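# Switch the amplifier's red mains rocker to OFF

## Task

Press the red mains rocker switch on the amplifier's front panel into its OFF position, and leave the hand clear of it at the end. No drink can or screw-top tin may be left tipped over.

## Robot and tools

Robot: two arms, left_arm and right_arm, each ending in a five-finger hand. left_arm has a left hand and right_arm a right hand. Base positions in the scene frame: left_arm at (-0.020, +0.225, +0.003) m, right_arm at (+0.016, -0.330, 0) m, both nearly unrotated. A post is fixed to the floor behind the arms.

Frames. Scene frame: origin at table height, midway between the nominal bases, +z up, +x out over the table, left_arm on the +y side. Fixed cameras and the table use this frame. Each arm's hand pose, Hand target, velocities and its wrist camera pose are reported in that arm's own base frame, and offsets follow that arm's base axes. The hand point sits 0.05 m in front of the palm and 0.15 m from the wrist face along the fingers. Its +z runs along the straight fingers and +y out of the palm. On the right hand +x points across the palm away from the thumb; on the left hand +x points toward the thumb. Straight fingers reach 0.06 to 0.07 m past the point along +z and lie 0.06 m behind it along -y. A wrist bracket on the little-finger side can strike things.

The row. Every action row has 28 numbers, all in [-1, 1], and covers both arms even when one is idle. Order: left_arm dx, dy, dz, rx, ry, rz; then left hand little, ring, middle, index, thumb_bend, thumb_turn, force_limit, speed; then the same 14 for right_arm. dx to rz are an offset, not a pose. They are measured from that arm's Hand target as it was when the action (or move) began, in that arm's base axes. 1.0 equals 0.6 m for dx, dy, dz, and 180 degrees for the rotation vector rx, ry, rz, which turns about the Hand target's position. All six at 0 asks nothing new of that arm. Finger and thumb numbers are absolute targets: -1 open or straight, +1 closed or curled; thumb_turn -1 sits beside the palm and +1 sits in front of it. force_limit runs from about 0 N at -1 to 10 N at +1 (15 N for the thumb motors). speed rises from near zero at -1 to full at +0.48 and above. Hand numbers never mean 'no change': to keep a hand as it is, resend the last eight numbers actually executed for it, or, if none have been, its hand_measured plus hand_force_limit and hand_speed. Closing gently needs speed -0.94 or lower.

Tools.
execute_actions(actions, cameras): actions is a list of actions; each action is a table of up to 15 rows, one per 1/30 s step; a short table holds its last row. Every row in an action counts from the same start pose, and the next action starts from the new Hand target. An empty actions list returns camera images; cameras picks views by name (cam_high, cam_left_wrist, cam_right_wrist, or ["all"]).
move(target, speed, blend, blocking, cameras): target is one 28-number row or a list of up to 15 rows; every row's offsets count from the Hand targets at the move's start, not from the previous row. speed is top path speed in m/s, 0.002 to 4.3, default 0.25 (turns limited to twice that in rad/s); one number or one per target. blend in metres rounds corners between targets; 0 means stop at each. Paths are straight, avoid nothing, end together and are cut off after 10 s. blocking=false returns after about 0.5 s while the move continues.
wait(seconds): 0 to 3600, lets the scene run; a running move continues.
stop: brakes a running move.
zoom_image(camera, region): region [x0, y0, x1, y1] in pixels of the camera's latest image, at most 504 by 504.
show_instructions: shows the reference pages.
finished_scene(scene=1): ends the scene permanently.

Results. Each gives per-arm end_effector_position (m) and end_effector_quat_wxyz in base frame, the Hand target, joint positions, velocities (omitted if only noise) and torques, and for each hand hand_measured, hand_stopped_by (moving, target, force, stalled, fault), hand_load_n (positive when pushed open) plus the settings echoed back. A move adds a 'move:' line with its ending (done, off_target, moving, held, fault) and any limits (paced means the pose was clipped, held means steps were withheld). MOTOR HOT and OVER-TEMPERATURE FAULT lines warn of heat; at 100 °C the arm goes limp for 30 to 60 s.

Behaviour to expect. The arm follows poses loosely: resting 1 to 3 cm (sometimes 5) off, usually low, is normal and not contact. Orientation commands are clipped to 40 degrees from the measured one per step. A hand short of its target is asked again by the next execute_actions call; otherwise send the remaining distance as an offset. An arm blocked by something keeps pushing until commanded back past its hand point, so retract after pressing the rocker to end the contact. Reported positions can be off by a few centimetres.

Avoid: fast touches or targets far past contact, which press hard; hitting the amplifier, post or table; bumping the cans or tins over or off the table; the hands or arms meeting each other, which can fail the scene; overloading fingers; pushing long toward unreachable poses, which heats motors. Time spent thinking lets the scene run on. Finish only once the rocker shows OFF and the hand has withdrawn.

Each tool is called after "Call:" as a command line: name --argument value for each argument, lists and objects as JSON in quotes; but a table of rows of numbers goes row by row, as --pt "numbers of a row", without its own name.

Reference images:

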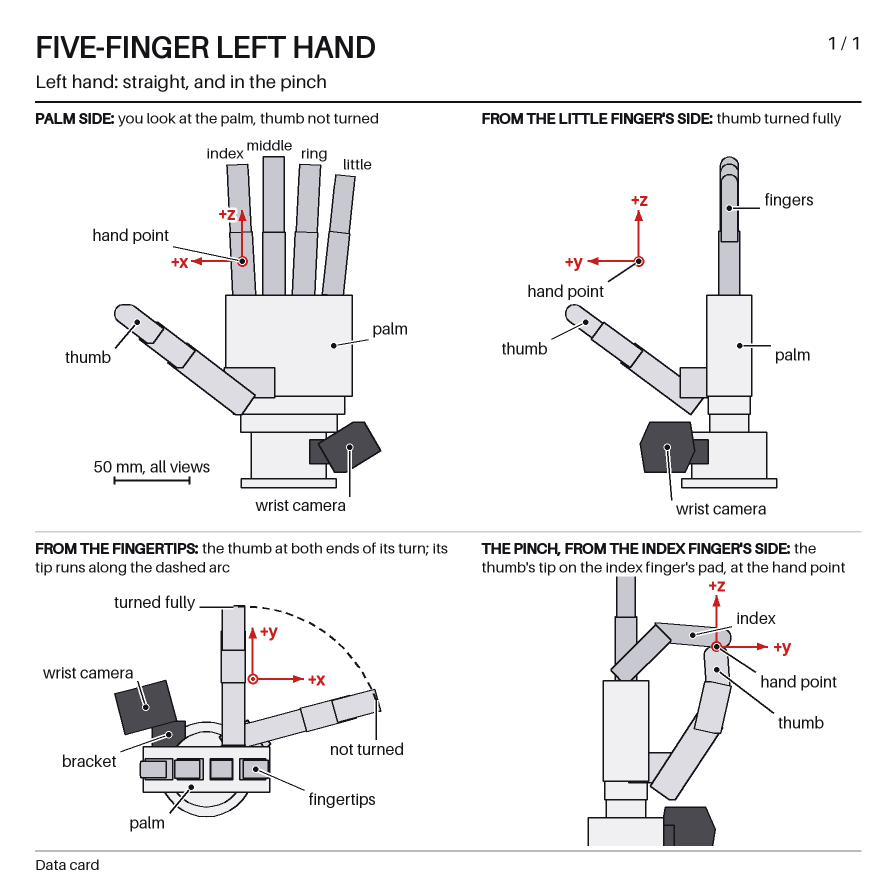

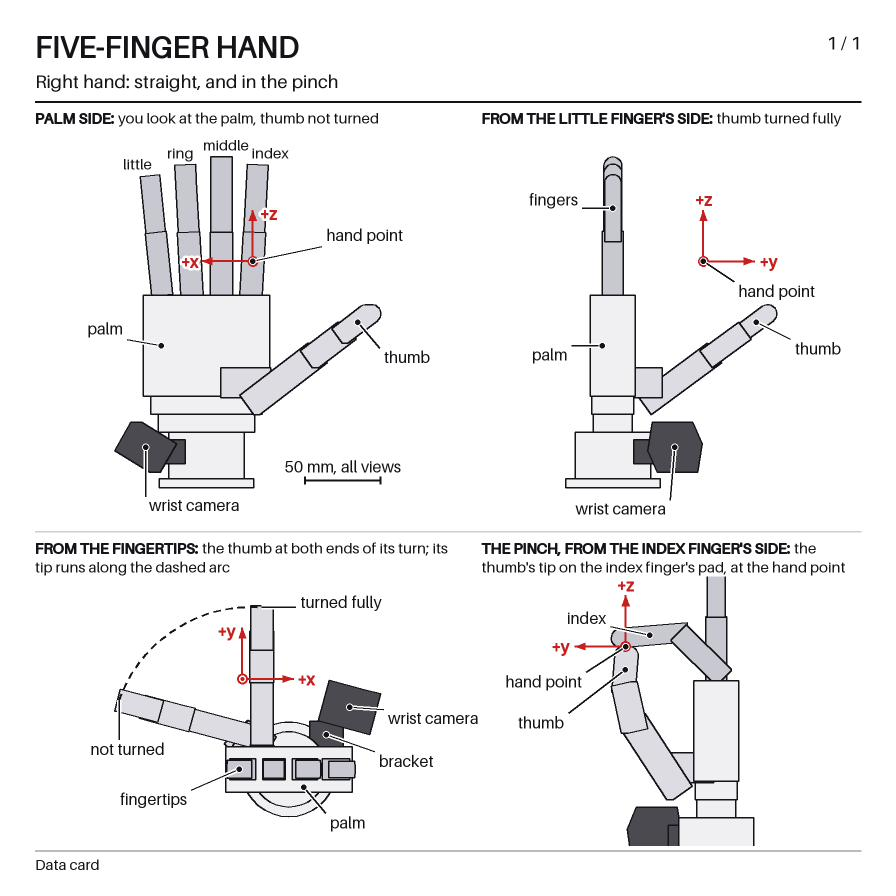

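## Session

Call:
execute_actions --actions '[]'

Scene clock: 0.00 s.
left_arm: end_effector_position=(+0.4674, -0.1256, +0.1984) hand_measured=(-1.000, -1.000, -1.000, -1.000, -1.000, -1.000) hand_load_n=(+0.0, +0.0, +0.0, +0.0, +0.0, +0.0) hand_stopped_by=(target, target, target, target, target, target) hand_force_limit=0.00 hand_speed=-0.80 end_effector_quat_wxyz=(+0.592, -0.069, +0.767, +0.239) | right_arm: end_effector_position=(+0.3372, +0.0013, +0.2324) hand_measured=(-1.000, -1.000, -1.000, -1.000, -1.000, -1.000) hand_load_n=(+0.0, +0.0, +0.0, +0.0, +0.0, +0.0) hand_stopped_by=(target, target, target, target, target, target) hand_force_limit=0.00 hand_speed=-0.80 end_effector_quat_wxyz=(+0.039, +0.771, -0.482, +0.415)
Joint positions: left_arm=[-0.686 1.491 0.826 0.224 -1.122 1.463] | right_arm=[0.356 0.989 0.934 -0.961 0.696 -0.303]
Joint velocities: within noise
Joint torques (N m): no reading
Motor temperatures (°C): left_arm=[31 30 30 27 25 25] | right_arm=[26 31 30 25 27 30]
Heat: left arm: hottest waist 31 °C; right arm: hottest shoulder 31 °C.
Hand target: left_arm +0.4729, -0.1301, +0.2099; +0.601, -0.078, +0.761, +0.230 | right_arm +0.3436, +0.0036, +0.2440; +0.029, +0.765, -0.485, +0.423

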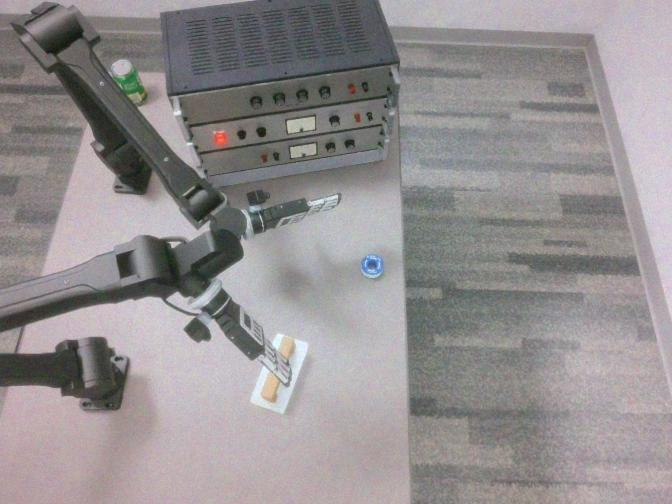

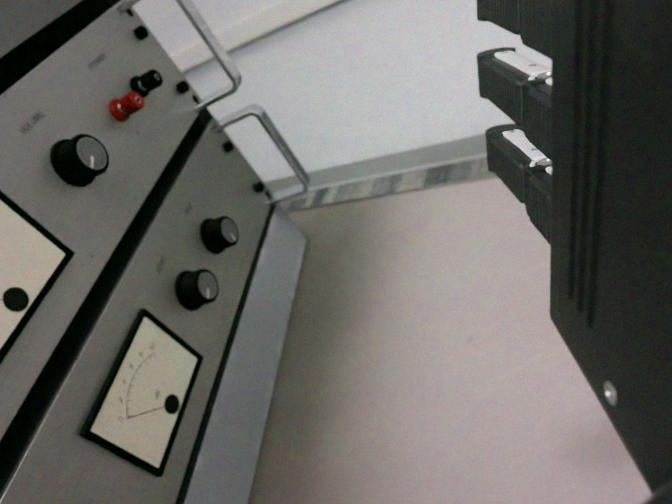

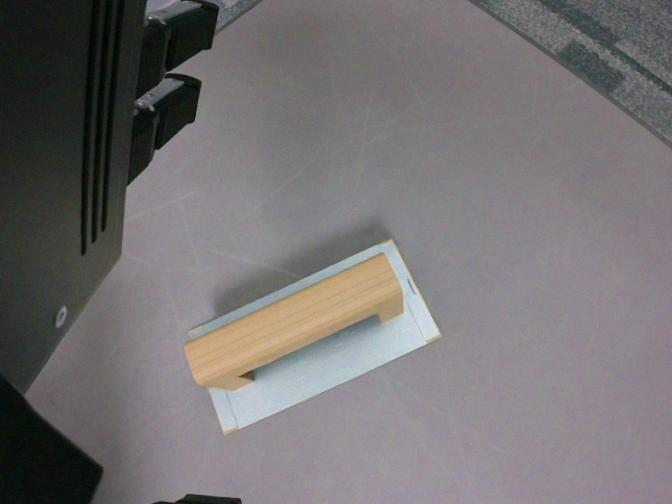

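Call:
zoom_image --camera "cam_high" --region '[160, 60, 410, 200]'

Call:
zoom_image --camera "cam_high" --region '[190, 100, 280, 170]'

Scaled by 2.016 from the camera's image (finer frame: 960x720).

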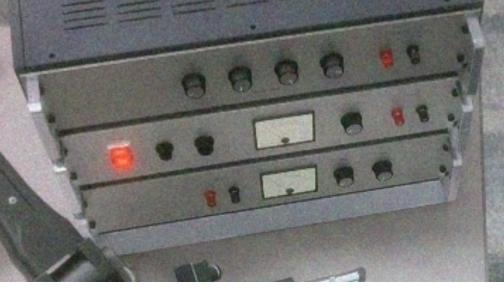

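Scaled by 5.600 from the camera's image (finer frame: 960x720).

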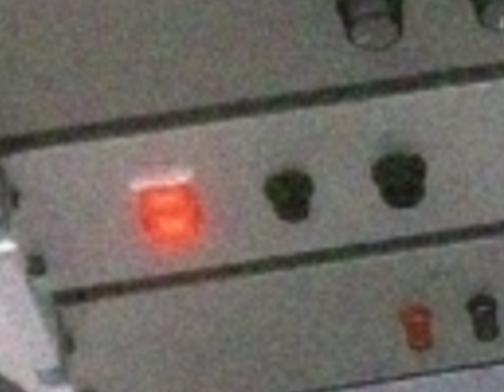

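Call:
move --target '[-0.2, 0.1, 0.55, 0,0,0, -1,-1,-1,-1,-1,-1,0,-0.8, 0,0,0,0,0,0,-1,-1,-1,-1,-1,-1,0,-0.8]' --cameras '["all"]'

Scene clock: 16.20 s.
left_arm: end_effector_position=(+0.3534, -0.0665, +0.5172) hand_measured=(-1.000, -1.000, -1.000, -1.000, -1.000, -1.000) hand_load_n=(+0.0, +0.0, +0.0, -0.5, +0.0, +0.0) hand_stopped_by=(target, target, target, target, target, target) hand_force_limit=0.00 hand_speed=-0.80 end_effector_quat_wxyz=(+0.589, -0.066, +0.766, +0.248) | right_arm: end_effector_position=(+0.3372, +0.0013, +0.2324) hand_measured=(-1.000, -1.000, -1.000, -1.000, -1.000, -1.000) hand_load_n=(+0.0, +0.0, +0.0, +0.0, +0.5, +0.0) hand_stopped_by=(target, target, target, target, target, target) hand_force_limit=0.00 hand_speed=-0.80 end_effector_quat_wxyz=(+0.039, +0.771, -0.482, +0.415)
Joint positions: left_arm=[-0.775 1.008 1.314 -0.854 -1.211 1.365] | right_arm=[0.356 0.989 0.934 -0.961 0.696 -0.303]
Joint torques (N m): left_arm=[-2.2 -5.36 13.63 0.69 -0.26 -0.05] | right_arm=[0.67 -5.6 12.92 1.29 0.58 -0.1]
Heat: left arm: hottest elbow 33 °C; right arm: hottest elbow 33 °C.
Hand target: left_arm +0.3528, -0.0700, +0.5400; +0.601, -0.079, +0.761, +0.231 | right_arm +0.3436, +0.0036, +0.2440; +0.029, +0.765, -0.485, +0.423
Off the commanded pose: left_arm 0.023 m, 3 deg | right_arm 0.013 m, 2 deg.
move: off_target (left_arm)
cam_left_wrist: T_world_to_cam=[[0.33045, -0.79967, -0.50134, 0.08534], [-0.76494, 0.08425, -0.63857, 0.60732], [0.55288, 0.5945, -0.58385, 0.2553]] pos_world=[0.29521, -0.13469, 0.57966]

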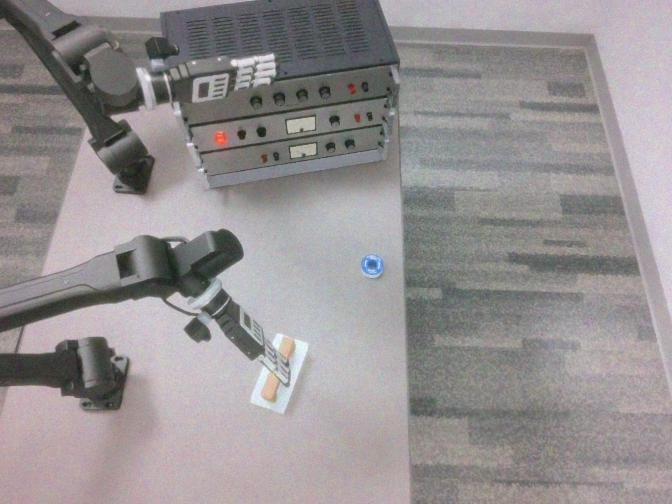

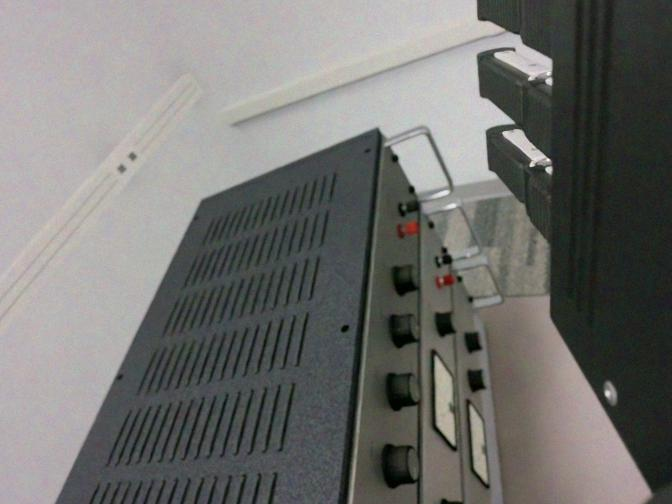

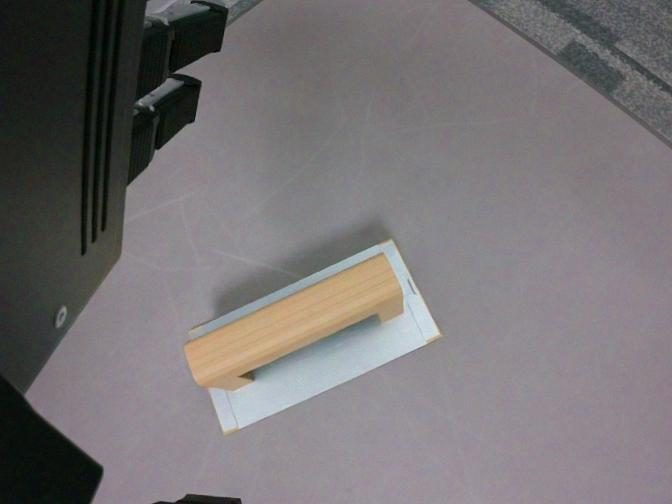

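Call:
move --target '[0,0,0, 0,0,0, -1,-1,-1,-1,-1,-1,0,-0.8, -0.0893,0.4607,0.05,0.4405,0.0037,0.5355,1,1,1,-1,-1,-1,0,-0.6]' --cameras '["all"]'

Scene clock: 22.70 s.
left_arm: end_effector_position=(+0.3534, -0.0665, +0.5171) hand_measured=(-1.000, -1.000, -1.000, -1.000, -1.000, -1.000) hand_load_n=(+0.0, +0.0, +0.0, +0.0, +0.0, +0.0) hand_stopped_by=(target, target, target, target, target, target) hand_force_limit=0.00 hand_speed=-0.80 end_effector_quat_wxyz=(+0.589, -0.066, +0.766, +0.248) | right_arm: end_effector_position=(+0.2897, +0.2776, +0.2718) hand_measured=(+1.000, +1.000, +1.000, -1.000, -1.000, -1.000) hand_load_n=(+0.0, +0.0, +0.0, +0.0, +0.0, +0.0) hand_stopped_by=(target, target, target, target, target, target) hand_force_limit=0.00 hand_speed=-0.60 end_effector_quat_wxyz=(+0.694, -0.715, -0.061, +0.067)
Joint positions: left_arm=[-0.775 1.008 1.314 -0.854 -1.211 1.364] | right_arm=[0.26 1.191 0.804 0.033 -1.488 -0.343]
Joint torques (N m): left_arm=[-2.43 -5.3 13.56 0.66 -0.28 -0.09] | right_arm=[0.79 -8.29 10.33 2.03 -0.27 0.05]
Heat: left arm: hottest elbow 34 °C; right arm: hottest elbow 33 °C.
Hand target: left_arm +0.3528, -0.0700, +0.5400; +0.601, -0.079, +0.761, +0.230 | right_arm +0.2899, +0.2800, +0.2739; +0.705, -0.704, -0.061, +0.061
Off the commanded pose: left_arm 0.023 m, 3 deg | right_arm 0.003 m, 2 deg.
move: done
cam_left_wrist: T_world_to_cam=[[0.33092, -0.80005, -0.50041, 0.08473], [-0.76465, 0.08341, -0.63902, 0.6073], [0.55299, 0.5941, -0.58416, 0.25538]] pos_world=[0.29511, -0.1346, 0.57966]
cam_right_wrist: T_world_to_cam=[[0.29073, 0.0762, -0.95376, 0.15922], [-0.7158, -0.64414, -0.26966, 0.45981], [-0.6349, 0.76111, -0.13272, 0.12498]] pos_world=[0.36219, 0.18892, 0.29244]

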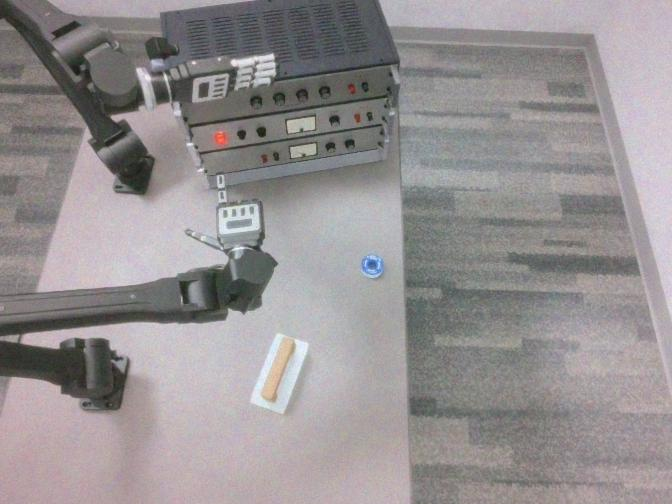

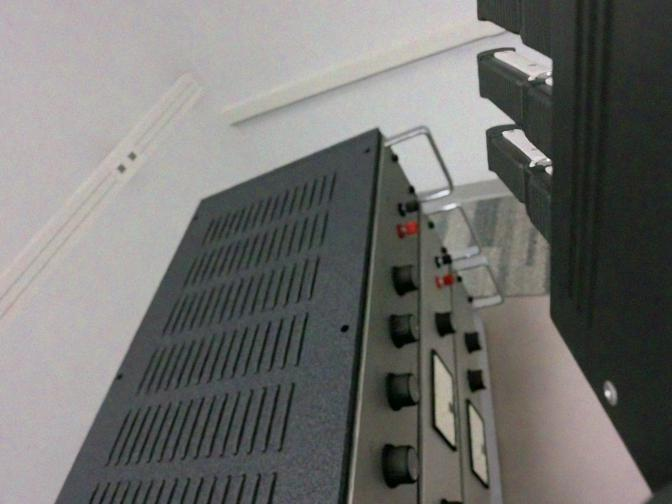

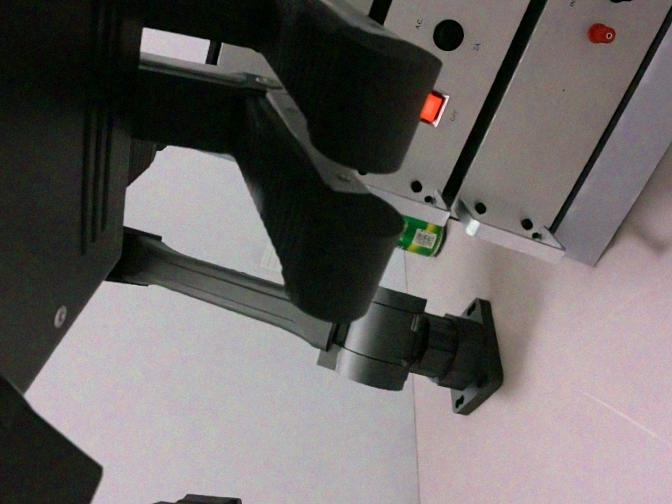

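Call:
zoom_image --camera "cam_right_wrist" --region '[390, 60, 510, 150]'

Scaled by 4.200 from the camera's image (finer frame: 960x720).

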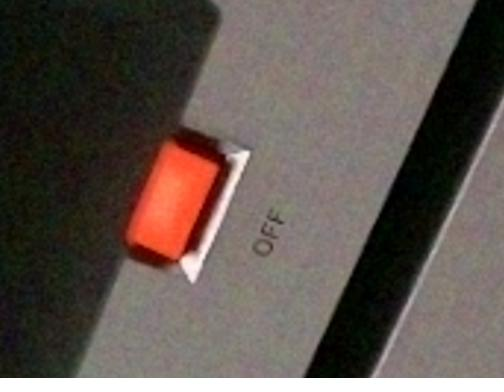

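Call:
move --target '[0,0,0, 0,0,0, -1,-1,-1,-1,-1,-1,0,-0.8, -0.0517,0.1967,-0.215,0,0,0,-1,-1,-1,-1,-1,-1,0,0]' --cameras '["cam_high","cam_right_wrist"]' --speed 0.15

Scene clock: 29.17 s.
left_arm: end_effector_position=(+0.3534, -0.0665, +0.5171) hand_measured=(-1.000, -1.000, -1.000, -1.000, -1.000, -1.000) hand_load_n=(+0.0, +0.0, +0.0, +0.0, +0.0, +0.0) hand_stopped_by=(target, target, target, target, target, target) hand_force_limit=0.00 hand_speed=-0.80 end_effector_quat_wxyz=(+0.589, -0.066, +0.766, +0.248) | right_arm: end_effector_position=(+0.2594, +0.3956, +0.1464) hand_measured=(-1.000, -1.000, -1.000, -1.000, -1.000, -1.000) hand_load_n=(+0.0, +0.0, +0.0, +0.0, +0.0, +0.0) hand_stopped_by=(target, target, target, target, target, target) hand_force_limit=0.00 hand_speed=0.00 end_effector_quat_wxyz=(+0.703, -0.706, -0.060, +0.060)
Joint positions: left_arm=[-0.775 1.008 1.314 -0.854 -1.211 1.364] | right_arm=[0.577 1.54 0.623 0.908 -1.163 -0.008]
Joint torques (N m): left_arm=[-2.2 -5.48 13.6 0.66 -0.26 -0.06] | right_arm=[0.85 -10.05 7.66 2.39 0.07 0.06]
Motor temperatures (°C): left_arm=[31 30 35 27 25 25] | right_arm=[26 31 33 25 27 30]
Heat: left arm: hottest elbow 35 °C; right arm: hottest elbow 33 °C.
Hand target: left_arm +0.3528, -0.0700, +0.5400; +0.601, -0.079, +0.761, +0.230 | right_arm +0.2589, +0.3980, +0.1448; +0.705, -0.704, -0.061, +0.061
Off the commanded pose: left_arm 0.023 m, 3 deg | right_arm 0.003 m, 0 deg.
move: done
cam_right_wrist: T_world_to_cam=[[0.29793, 0.09826, -0.94952, 0.02815], [-0.72179, -0.62776, -0.29144, 0.47852], [-0.62471, 0.77218, -0.1161, -0.01015]] pos_world=[0.33067, 0.30547, 0.16501]

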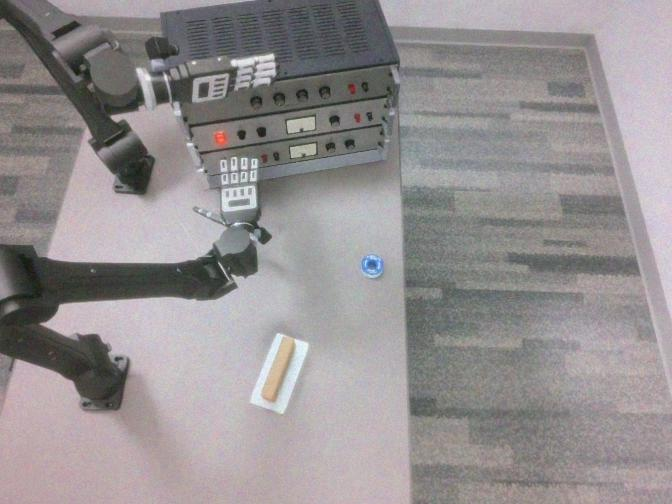

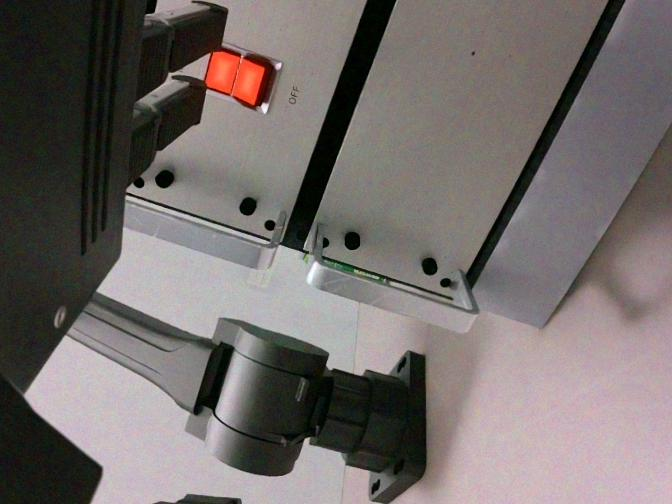

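Call:
zoom_image --camera "cam_right_wrist" --region '[130, 0, 330, 150]'

Call:
zoom_image --camera "cam_high" --region '[180, 110, 300, 200]'

Scaled by 2.520 from the camera's image (finer frame: 960x720).

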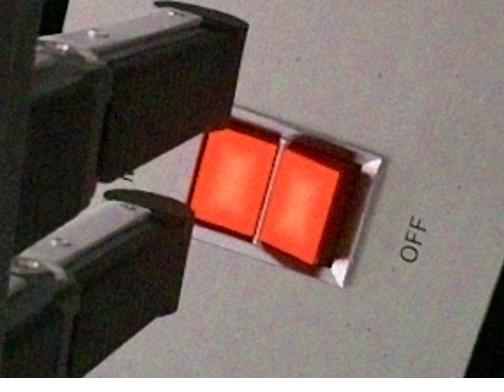

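Scaled by 4.200 from the camera's image (finer frame: 960x720).

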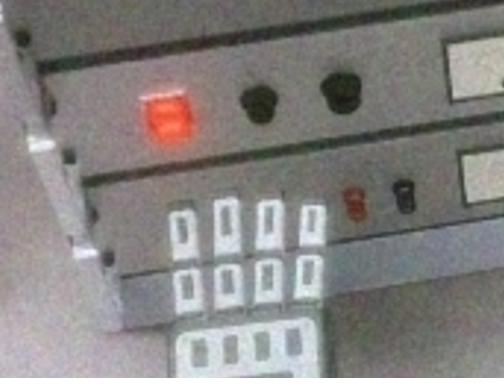

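Call:
move --target '[0,0,0, 0,0,0, -1,-1,-1,-1,-1,-1,0,-0.8, -0.0132,0.0452,-0.015,0,0,0,-1,-1,-1,-1,-1,-1,0,0]' --cameras '["cam_high","cam_right_wrist"]' --speed 0.08

Call:
zoom_image --camera "cam_right_wrist" --region '[130, 0, 330, 150]'

Call:
zoom_image --camera "cam_high" --region '[180, 110, 300, 200]'

Scene clock: 33.97 s.
left_arm: end_effector_position=(+0.3534, -0.0665, +0.5171) hand_measured=(-1.000, -1.000, -1.000, -1.000, -1.000, -1.000) hand_load_n=(+0.0, +0.0, +0.0, +0.0, +0.0, +0.0) hand_stopped_by=(target, target, target, target, target, target) hand_force_limit=0.00 hand_speed=-0.80 end_effector_quat_wxyz=(+0.589, -0.066, +0.766, +0.248) | right_arm: end_effector_position=(+0.2460, +0.4181, +0.1299) hand_measured=(-1.000, -1.000, -1.000, -1.000, -1.000, -1.000) hand_load_n=(+0.0, +0.0, +0.0, +0.0, +0.0, +0.0) hand_stopped_by=(target, target, target, target, target, target) hand_force_limit=0.00 hand_speed=0.00 end_effector_quat_wxyz=(+0.699, -0.710, -0.054, +0.066)
Joint positions: left_arm=[-0.775 1.008 1.314 -0.854 -1.211 1.364] | right_arm=[0.645 1.587 0.623 0.934 -1.095 -0.008]
Joint torques (N m): left_arm=[-2.14 -5.36 13.59 0.65 -0.27 -0.08] | right_arm=[1.03 -10.29 9.06 2.45 0.07 0.03]
Heat: left arm: hottest elbow 36 °C; right arm: hottest elbow 32 °C.
Hand target: left_arm +0.3528, -0.0700, +0.5400; +0.601, -0.079, +0.761, +0.230 | right_arm +0.2510, +0.4251, +0.1358; +0.705, -0.704, -0.061, +0.061
Off the commanded pose: left_arm 0.023 m, 3 deg | right_arm 0.010 m, 1 deg.
move: done
cam_right_wrist: T_world_to_cam=[[0.28183, 0.08589, -0.95561, 0.02411], [-0.72651, -0.63145, -0.27102, 0.47825], [-0.6267, 0.77064, -0.11556, -0.03681]] pos_world=[0.31759, 0.32828, 0.1484]

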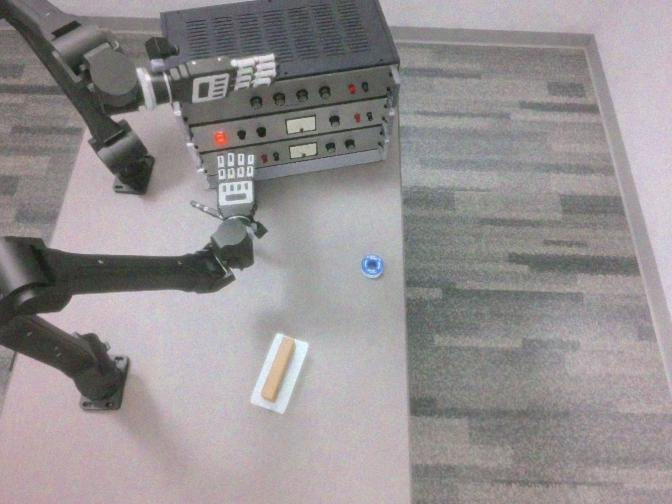

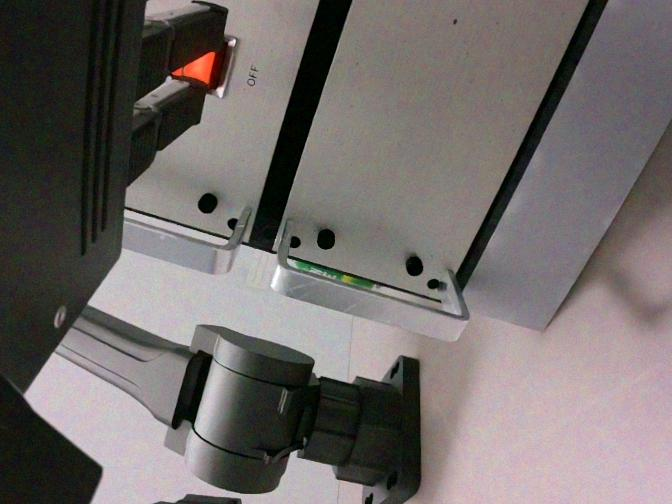

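Scaled by 2.520 from the camera's image (finer frame: 960x720).

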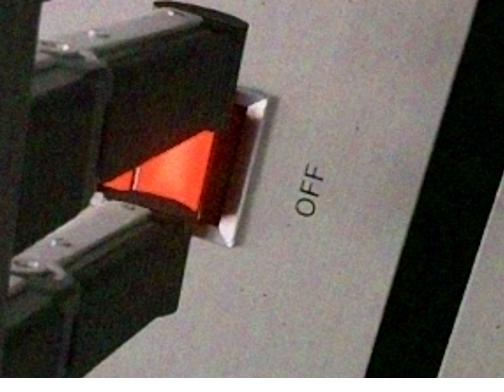

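Scaled by 4.200 from the camera's image (finer frame: 960x720).

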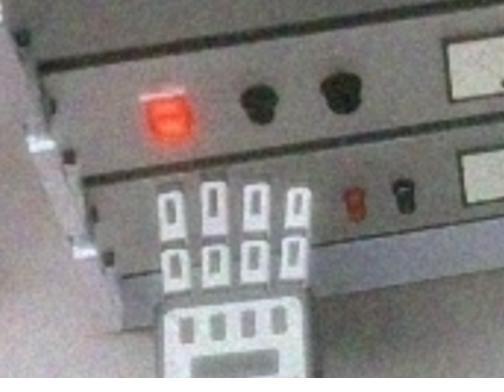

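Call:
move --target '[0,0,0, 0,0,0, -1,-1,-1,-1,-1,-1,0,-0.8, 0.0067,0.0,0.0158,0,0,0,1,1,1,-1,-1,-1,0,-0.5]' --cameras '["cam_high","cam_right_wrist"]' --speed 0.08

Call:
zoom_image --camera "cam_right_wrist" --region '[130, 0, 330, 150]'

Call:
zoom_image --camera "cam_high" --region '[180, 110, 300, 200]'

Scene clock: 40.27 s.
left_arm: end_effector_position=(+0.3534, -0.0665, +0.5171) hand_measured=(-1.000, -1.000, -1.000, -1.000, -1.000, -1.000) hand_load_n=(+0.0, +0.0, +0.0, +0.0, +0.0, +0.0) hand_stopped_by=(target, target, target, target, target, target) hand_force_limit=0.00 hand_speed=-0.80 end_effector_quat_wxyz=(+0.589, -0.066, +0.766, +0.248) | right_arm: end_effector_position=(+0.2456, +0.4179, +0.1296) hand_measured=(+1.000, +1.000, +1.000, -1.000, -1.000, -1.000) hand_load_n=(+0.0, +0.0, +0.0, +0.0, +0.0, -0.5) hand_stopped_by=(target, target, target, target, target, target) hand_force_limit=0.00 hand_speed=-0.50 end_effector_quat_wxyz=(+0.699, -0.710, -0.053, +0.068)
Joint positions: left_arm=[-0.775 1.008 1.314 -0.854 -1.211 1.364] | right_arm=[0.645 1.587 0.623 0.932 -1.096 -0.006]
Joint torques (N m): left_arm=[-2.37 -5.25 13.67 0.66 -0.28 -0.09] | right_arm=[0.44 -12.28 10.32 1.06 -0.17 0.01]
Heat: left arm: hottest elbow 37 °C; right arm: hottest elbow 32 °C.
Hand target: left_arm +0.3528, -0.0700, +0.5400; +0.601, -0.079, +0.761, +0.230 | right_arm +0.2550, +0.4251, +0.1453; +0.705, -0.704, -0.061, +0.061
Off the commanded pose: left_arm 0.023 m, 3 deg | right_arm 0.020 m, 2 deg.
move: off_target (right_arm)
cam_right_wrist: T_world_to_cam=[[0.27785, 0.08443, -0.95691, 0.02575], [-0.72689, -0.63277, -0.26689, 0.4778], [-0.62804, 0.76972, -0.11444, -0.0364]] pos_world=[0.31729, 0.32819, 0.148]

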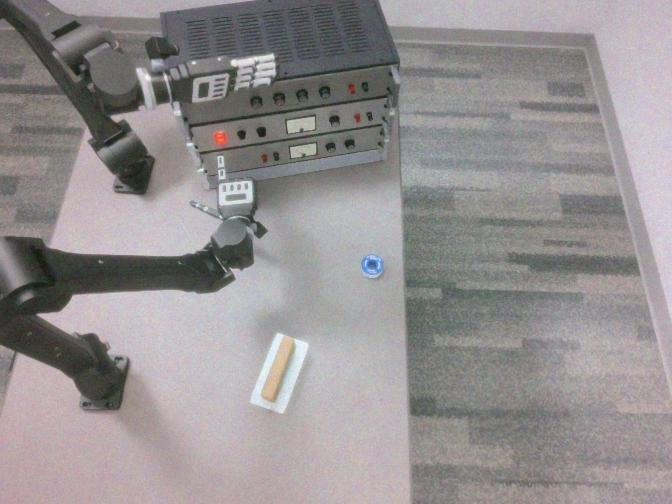

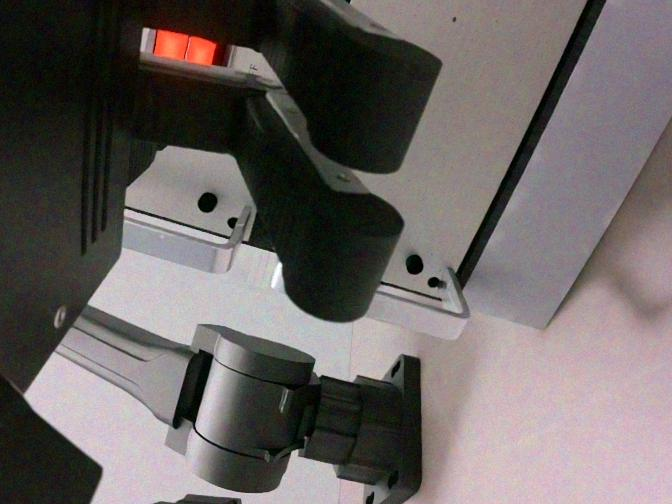

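Scaled by 2.520 from the camera's image (finer frame: 960x720).

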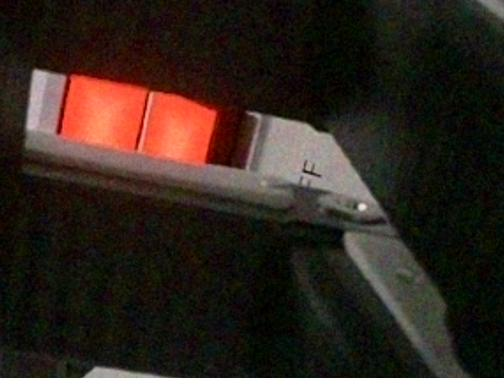

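Scaled by 4.200 from the camera's image (finer frame: 960x720).

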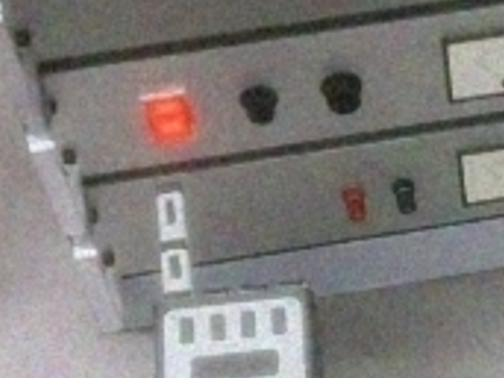

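Call:
move --target '[0,0,0, 0,0,0, -1,-1,-1,-1,-1,-1,0,-0.8, -0.003,0.0333,0.0075,0,0,0,1,1,1,-1,-1,-1,0,-0.5]' --cameras '["cam_high","cam_right_wrist"]' --speed 0.08

Call:
zoom_image --camera "cam_right_wrist" --region '[130, 0, 330, 150]'

Call:
zoom_image --camera "cam_high" --region '[180, 110, 300, 200]'

Scene clock: 42.13 s.
left_arm: end_effector_position=(+0.3534, -0.0665, +0.5171) hand_measured=(-1.000, -1.000, -1.000, -1.000, -1.000, -1.000) hand_load_n=(+0.0, +0.0, +0.0, +0.0, +0.0, +0.0) hand_stopped_by=(target, target, target, target, target, target) hand_force_limit=0.00 hand_speed=-0.80 end_effector_quat_wxyz=(+0.589, -0.066, +0.766, +0.248) | right_arm: end_effector_position=(+0.2464, +0.4360, +0.1389) hand_measured=(+1.000, +1.000, +1.000, -1.000, -1.000, -1.000) hand_load_n=(+0.0, +0.0, +0.0, +0.0, +0.0, +0.0) hand_stopped_by=(target, target, target, target, target, target) hand_force_limit=0.00 hand_speed=-0.50 end_effector_quat_wxyz=(+0.701, -0.708, -0.055, +0.064)
Joint positions: left_arm=[-0.775 1.008 1.314 -0.854 -1.211 1.364] | right_arm=[0.68 1.587 0.658 0.909 -1.06 -0.004]
Joint torques (N m): left_arm=[-2.08 -5.3 13.61 0.68 -0.25 -0.08] | right_arm=[0.91 -11.52 10.48 1.09 0.07 0.01]
Heat: left arm: hottest elbow 37 °C; right arm: hottest elbow 32 °C.
Hand target: left_arm +0.3528, -0.0700, +0.5400; +0.601, -0.079, +0.761, +0.230 | right_arm +0.2533, +0.4451, +0.1499; +0.705, -0.704, -0.061, +0.061
Off the commanded pose: left_arm 0.023 m, 3 deg | right_arm 0.016 m, 1 deg.
move: off_target (right_arm)
cam_right_wrist: T_world_to_cam=[[0.28624, 0.0902, -0.9539, 0.02795], [-0.7255, -0.6299, -0.27726, 0.4922], [-0.62587, 0.77142, -0.11486, -0.04986]] pos_world=[0.31788, 0.34598, 0.1574]

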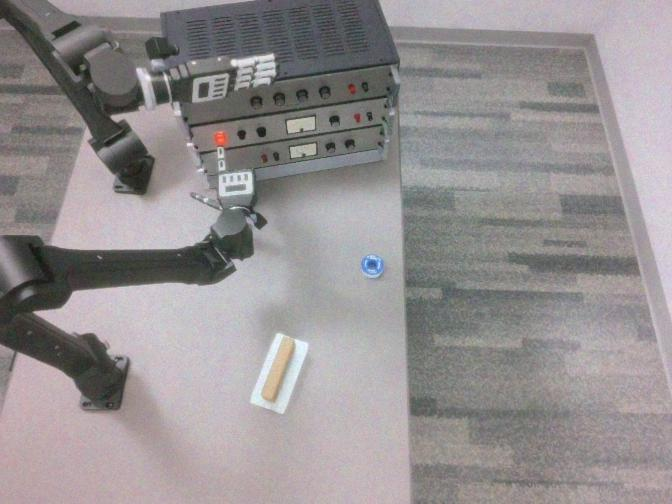

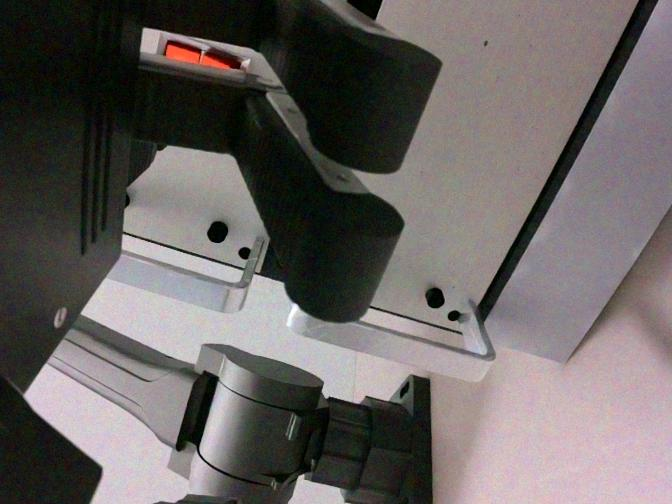

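Scaled by 2.520 from the camera's image (finer frame: 960x720).

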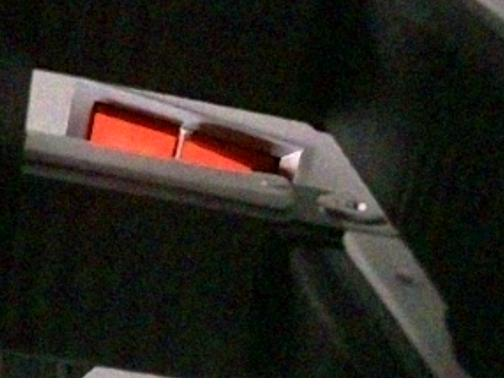

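Scaled by 4.200 from the camera's image (finer frame: 960x720).

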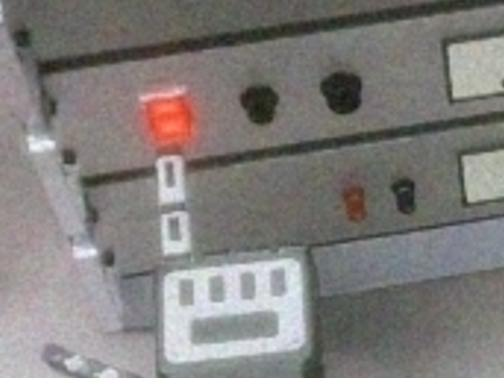

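Call:
move --target '[0,0,0, 0,0,0, -1,-1,-1,-1,-1,-1,0,-0.8, -0.0057,0.0328,0,0,0,0,1,1,1,-1,-1,-1,0,-0.5]' --cameras '["cam_high","cam_right_wrist"]' --speed 0.05

Call:
zoom_image --camera "cam_right_wrist" --region '[130, 0, 330, 150]'

Call:
zoom_image --camera "cam_high" --region '[180, 110, 300, 200]'

Scene clock: 44.97 s.
left_arm: end_effector_position=(+0.3534, -0.0665, +0.5171) hand_measured=(-1.000, -1.000, -1.000, -1.000, -1.000, -1.000) hand_load_n=(+0.0, +0.0, +0.0, +0.0, +0.0, +0.0) hand_stopped_by=(target, target, target, target, target, target) hand_force_limit=0.00 hand_speed=-0.80 end_effector_quat_wxyz=(+0.589, -0.066, +0.766, +0.248) | right_arm: end_effector_position=(+0.2432, +0.4547, +0.1432) hand_measured=(+1.000, +1.000, +1.000, -1.000, -1.000, -1.000) hand_load_n=(+0.0, +0.0, +0.0, +0.0, +0.0, -0.5) hand_stopped_by=(target, target, target, target, target, target) hand_force_limit=0.00 hand_speed=-0.50 end_effector_quat_wxyz=(+0.702, -0.707, -0.058, +0.061)
Joint positions: left_arm=[-0.775 1.008 1.314 -0.854 -1.211 1.364] | right_arm=[0.721 1.597 0.685 0.901 -1.018 -0.004]
Joint torques (N m): left_arm=[-2.26 -5.42 13.57 0.62 -0.25 -0.07] | right_arm=[0.91 -10.99 10.77 1.24 0.1 -0.01]
Heat: left arm: hottest elbow 37 °C; right arm: hottest elbow 32 °C.
Hand target: left_arm +0.3528, -0.0700, +0.5400; +0.601, -0.079, +0.761, +0.230 | right_arm +0.2498, +0.4647, +0.1498; +0.705, -0.704, -0.061, +0.061
Off the commanded pose: left_arm 0.023 m, 3 deg | right_arm 0.014 m, 1 deg.
move: off_target (right_arm)
cam_right_wrist: T_world_to_cam=[[0.29334, 0.09521, -0.95125, 0.02687], [-0.72364, -0.62812, -0.28602, 0.50281], [-0.62473, 0.77227, -0.11535, -0.06643]] pos_world=[0.31447, 0.36457, 0.16171]

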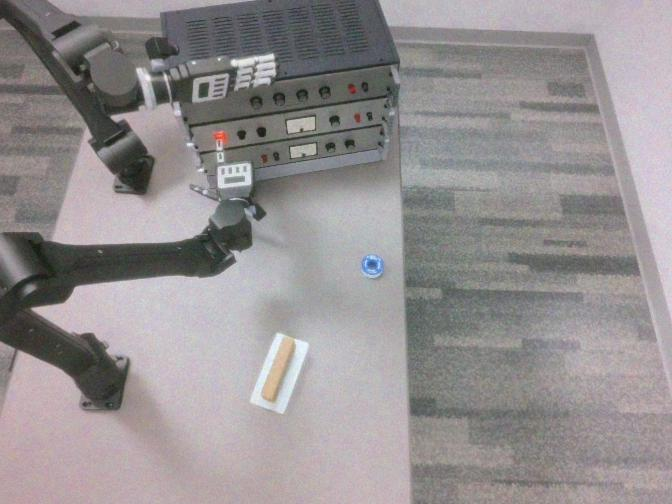

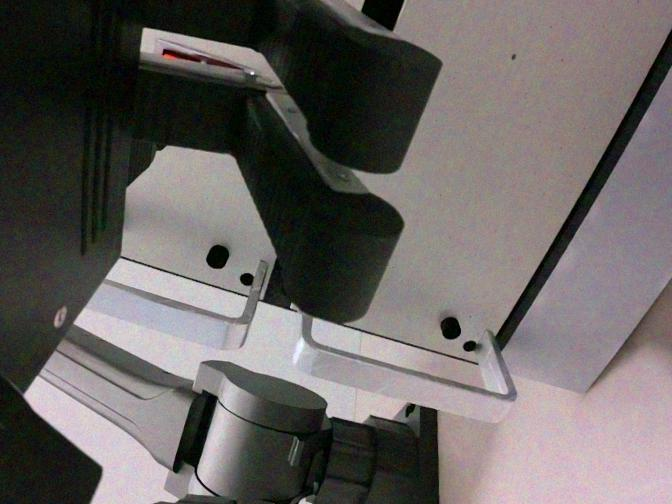

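Scaled by 2.520 from the camera's image (finer frame: 960x720).

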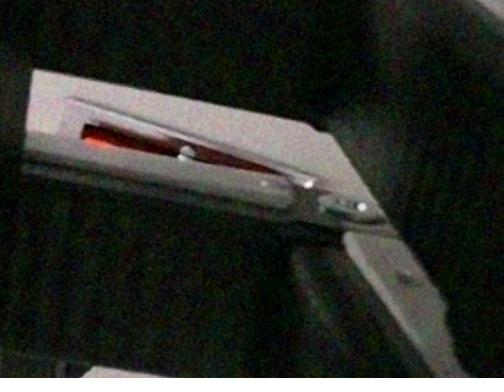

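Scaled by 4.200 from the camera's image (finer frame: 960x720).

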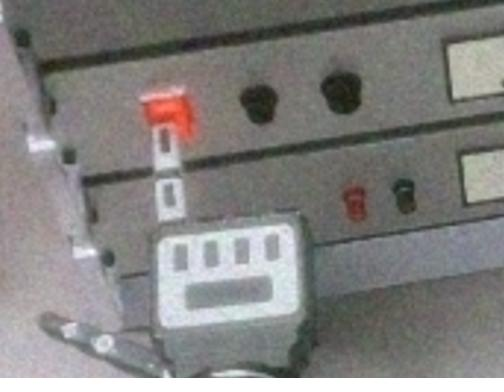

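Call:
move --target '[0,0,0, 0,0,0, -1,-1,-1,-1,-1,-1,0,-0.8, 0,0.005,-0.02,0,0,0,1,1,1,-1,-1,-1,0,-0.5]' --cameras '["cam_high","cam_right_wrist"]' --speed 0.05

Call:
zoom_image --camera "cam_right_wrist" --region '[130, 0, 330, 150]'

Call:
zoom_image --camera "cam_high" --region '[180, 110, 300, 200]'

Scene clock: 47.53 s.
left_arm: end_effector_position=(+0.3534, -0.0665, +0.5171) hand_measured=(-1.000, -1.000, -1.000, -1.000, -1.000, -1.000) hand_load_n=(+0.0, +0.0, +0.0, +0.0, +0.0, +0.5) hand_stopped_by=(target, target, target, target, target, target) hand_force_limit=0.00 hand_speed=-0.80 end_effector_quat_wxyz=(+0.589, -0.066, +0.766, +0.248) | right_arm: end_effector_position=(+0.2433, +0.4560, +0.1398) hand_measured=(+1.000, +1.000, +1.000, -1.000, -1.000, -1.000) hand_load_n=(+0.0, +0.0, +0.0, +0.0, +0.0, -0.5) hand_stopped_by=(target, target, target, target, target, target) hand_force_limit=0.00 hand_speed=-0.50 end_effector_quat_wxyz=(+0.703, -0.706, -0.059, +0.063)
Joint positions: left_arm=[-0.775 1.008 1.314 -0.854 -1.211 1.364] | right_arm=[0.722 1.612 0.687 0.92 -1.021 0.002]
Joint torques (N m): left_arm=[-2.08 -5.25 13.67 0.59 -0.27 -0.1] | right_arm=[1.14 -9.17 10.36 1.84 0.48 -0.07]
Heat: left arm: hottest elbow 38 °C; right arm: hottest elbow 32 °C.
Hand target: left_arm +0.3528, -0.0700, +0.5400; +0.601, -0.079, +0.761, +0.230 | right_arm +0.2499, +0.4678, +0.1378; +0.705, -0.704, -0.061, +0.061
Off the commanded pose: left_arm 0.023 m, 3 deg | right_arm 0.014 m, 0 deg.
move: off_target (right_arm)
cam_right_wrist: T_world_to_cam=[[0.29109, 0.09873, -0.95159, 0.02246], [-0.72185, -0.63011, -0.28619, 0.50315], [-0.62786, 0.77021, -0.11215, -0.06654]] pos_world=[0.31488, 0.36607, 0.1579]

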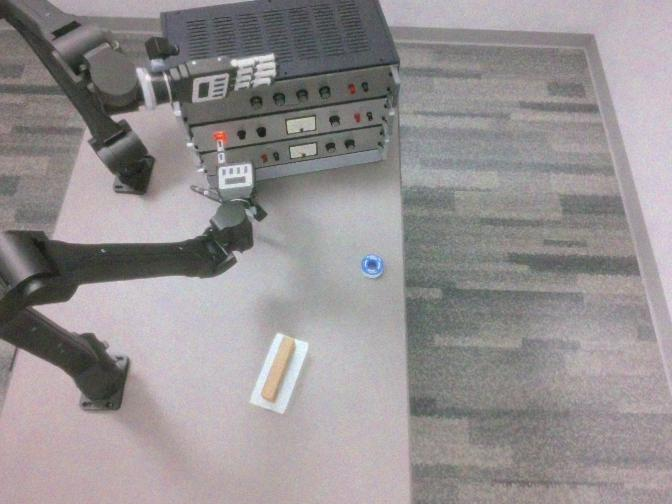

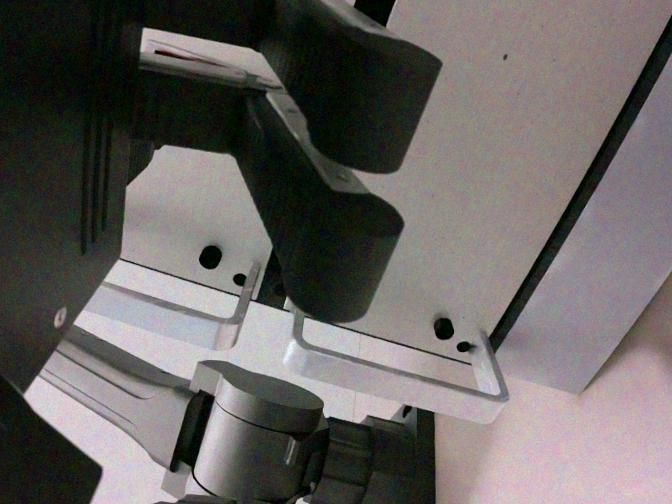

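Scaled by 2.520 from the camera's image (finer frame: 960x720).

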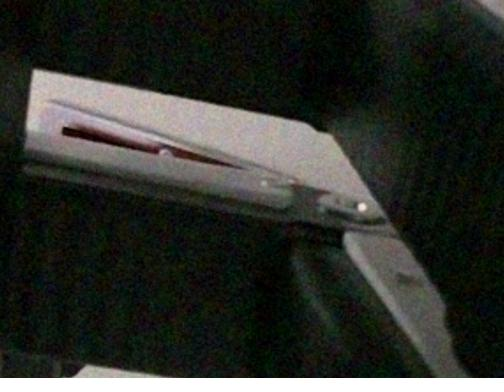

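Scaled by 4.200 from the camera's image (finer frame: 960x720).

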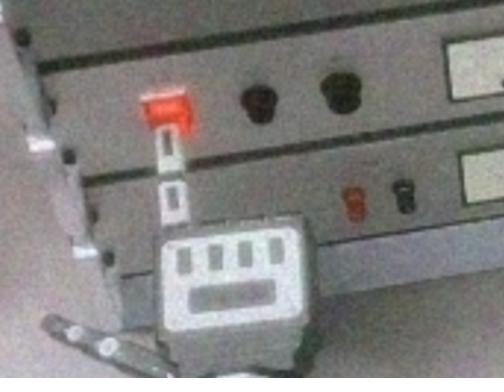

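Call:
move --target '[0,0,0, 0,0,0, -1,-1,-1,-1,-1,-1,0,-0.8, -0.0034,0.0197,0,0,0,0,1,1,1,-1,-1,-1,0,-0.5]' --cameras '["cam_high","cam_right_wrist"]' --speed 0.04

Call:
zoom_image --camera "cam_high" --region '[180, 110, 300, 200]'

Scene clock: 49.40 s.
left_arm: end_effector_position=(+0.3534, -0.0665, +0.5171) hand_measured=(-1.000, -1.000, -1.000, -1.000, -1.000, -1.000) hand_load_n=(+0.0, +0.0, +0.0, +0.0, +0.0, +0.0) hand_stopped_by=(target, target, target, target, target, target) hand_force_limit=0.00 hand_speed=-0.80 end_effector_quat_wxyz=(+0.589, -0.066, +0.766, +0.248) | right_arm: end_effector_position=(+0.2432, +0.4565, +0.1398) hand_measured=(+1.000, +1.000, +1.000, -1.000, -1.000, -1.000) hand_load_n=(+0.0, +0.0, +0.0, +0.0, +0.0, -0.5) hand_stopped_by=(target, target, target, target, target, target) hand_force_limit=0.00 hand_speed=-0.50 end_effector_quat_wxyz=(+0.703, -0.706, -0.056, +0.064)
Joint positions: left_arm=[-0.775 1.008 1.314 -0.854 -1.211 1.364] | right_arm=[0.723 1.613 0.687 0.921 -1.017 0.006]
Joint torques (N m): left_arm=[-2.02 -5.3 13.63 0.68 -0.27 -0.07] | right_arm=[2.67 -8.35 11.67 1.7 1.32 -0.14]
Heat: left arm: hottest elbow 38 °C; right arm: hottest elbow 33 °C.
Hand target: left_arm +0.3528, -0.0700, +0.5400; +0.601, -0.079, +0.761, +0.230 | right_arm +0.2478, +0.4796, +0.1379; +0.705, -0.704, -0.061, +0.061
Off the commanded pose: left_arm 0.023 m, 3 deg | right_arm 0.024 m, 1 deg.
move: off_target (right_arm)
cam_right_wrist: T_world_to_cam=[[0.28704, 0.09721, -0.95297, 0.02433], [-0.72481, -0.6284, -0.28242, 0.50291], [-0.62631, 0.77179, -0.10992, -0.06842]] pos_world=[0.31468, 0.36647, 0.1577]

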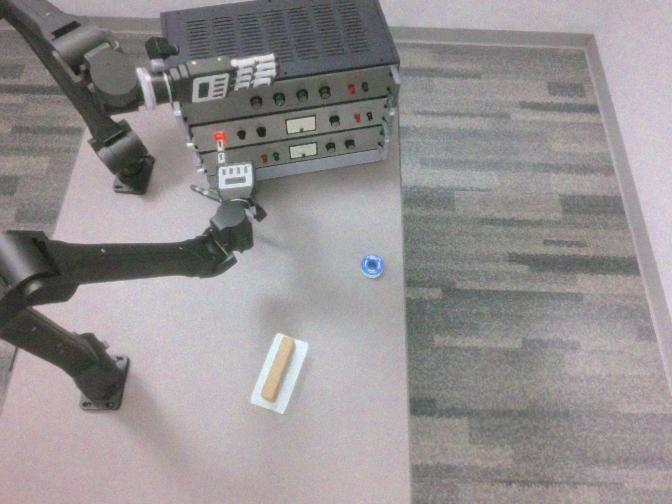

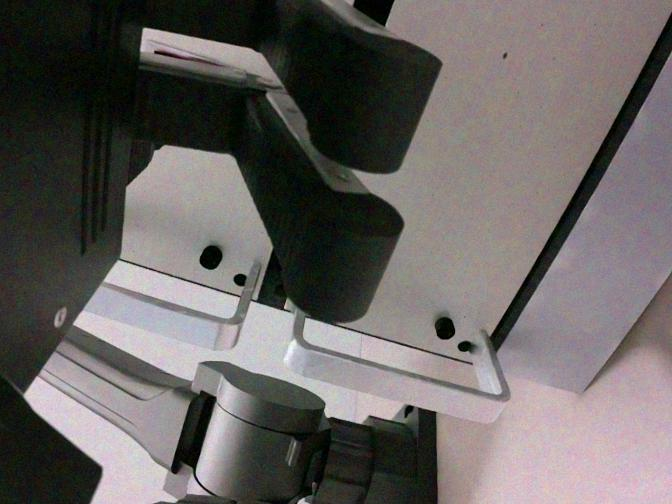

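Scaled by 4.200 from the camera's image (finer frame: 960x720).

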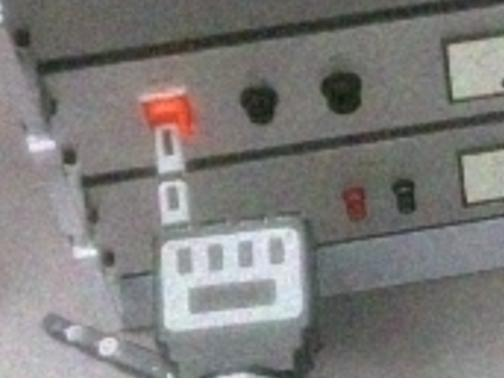

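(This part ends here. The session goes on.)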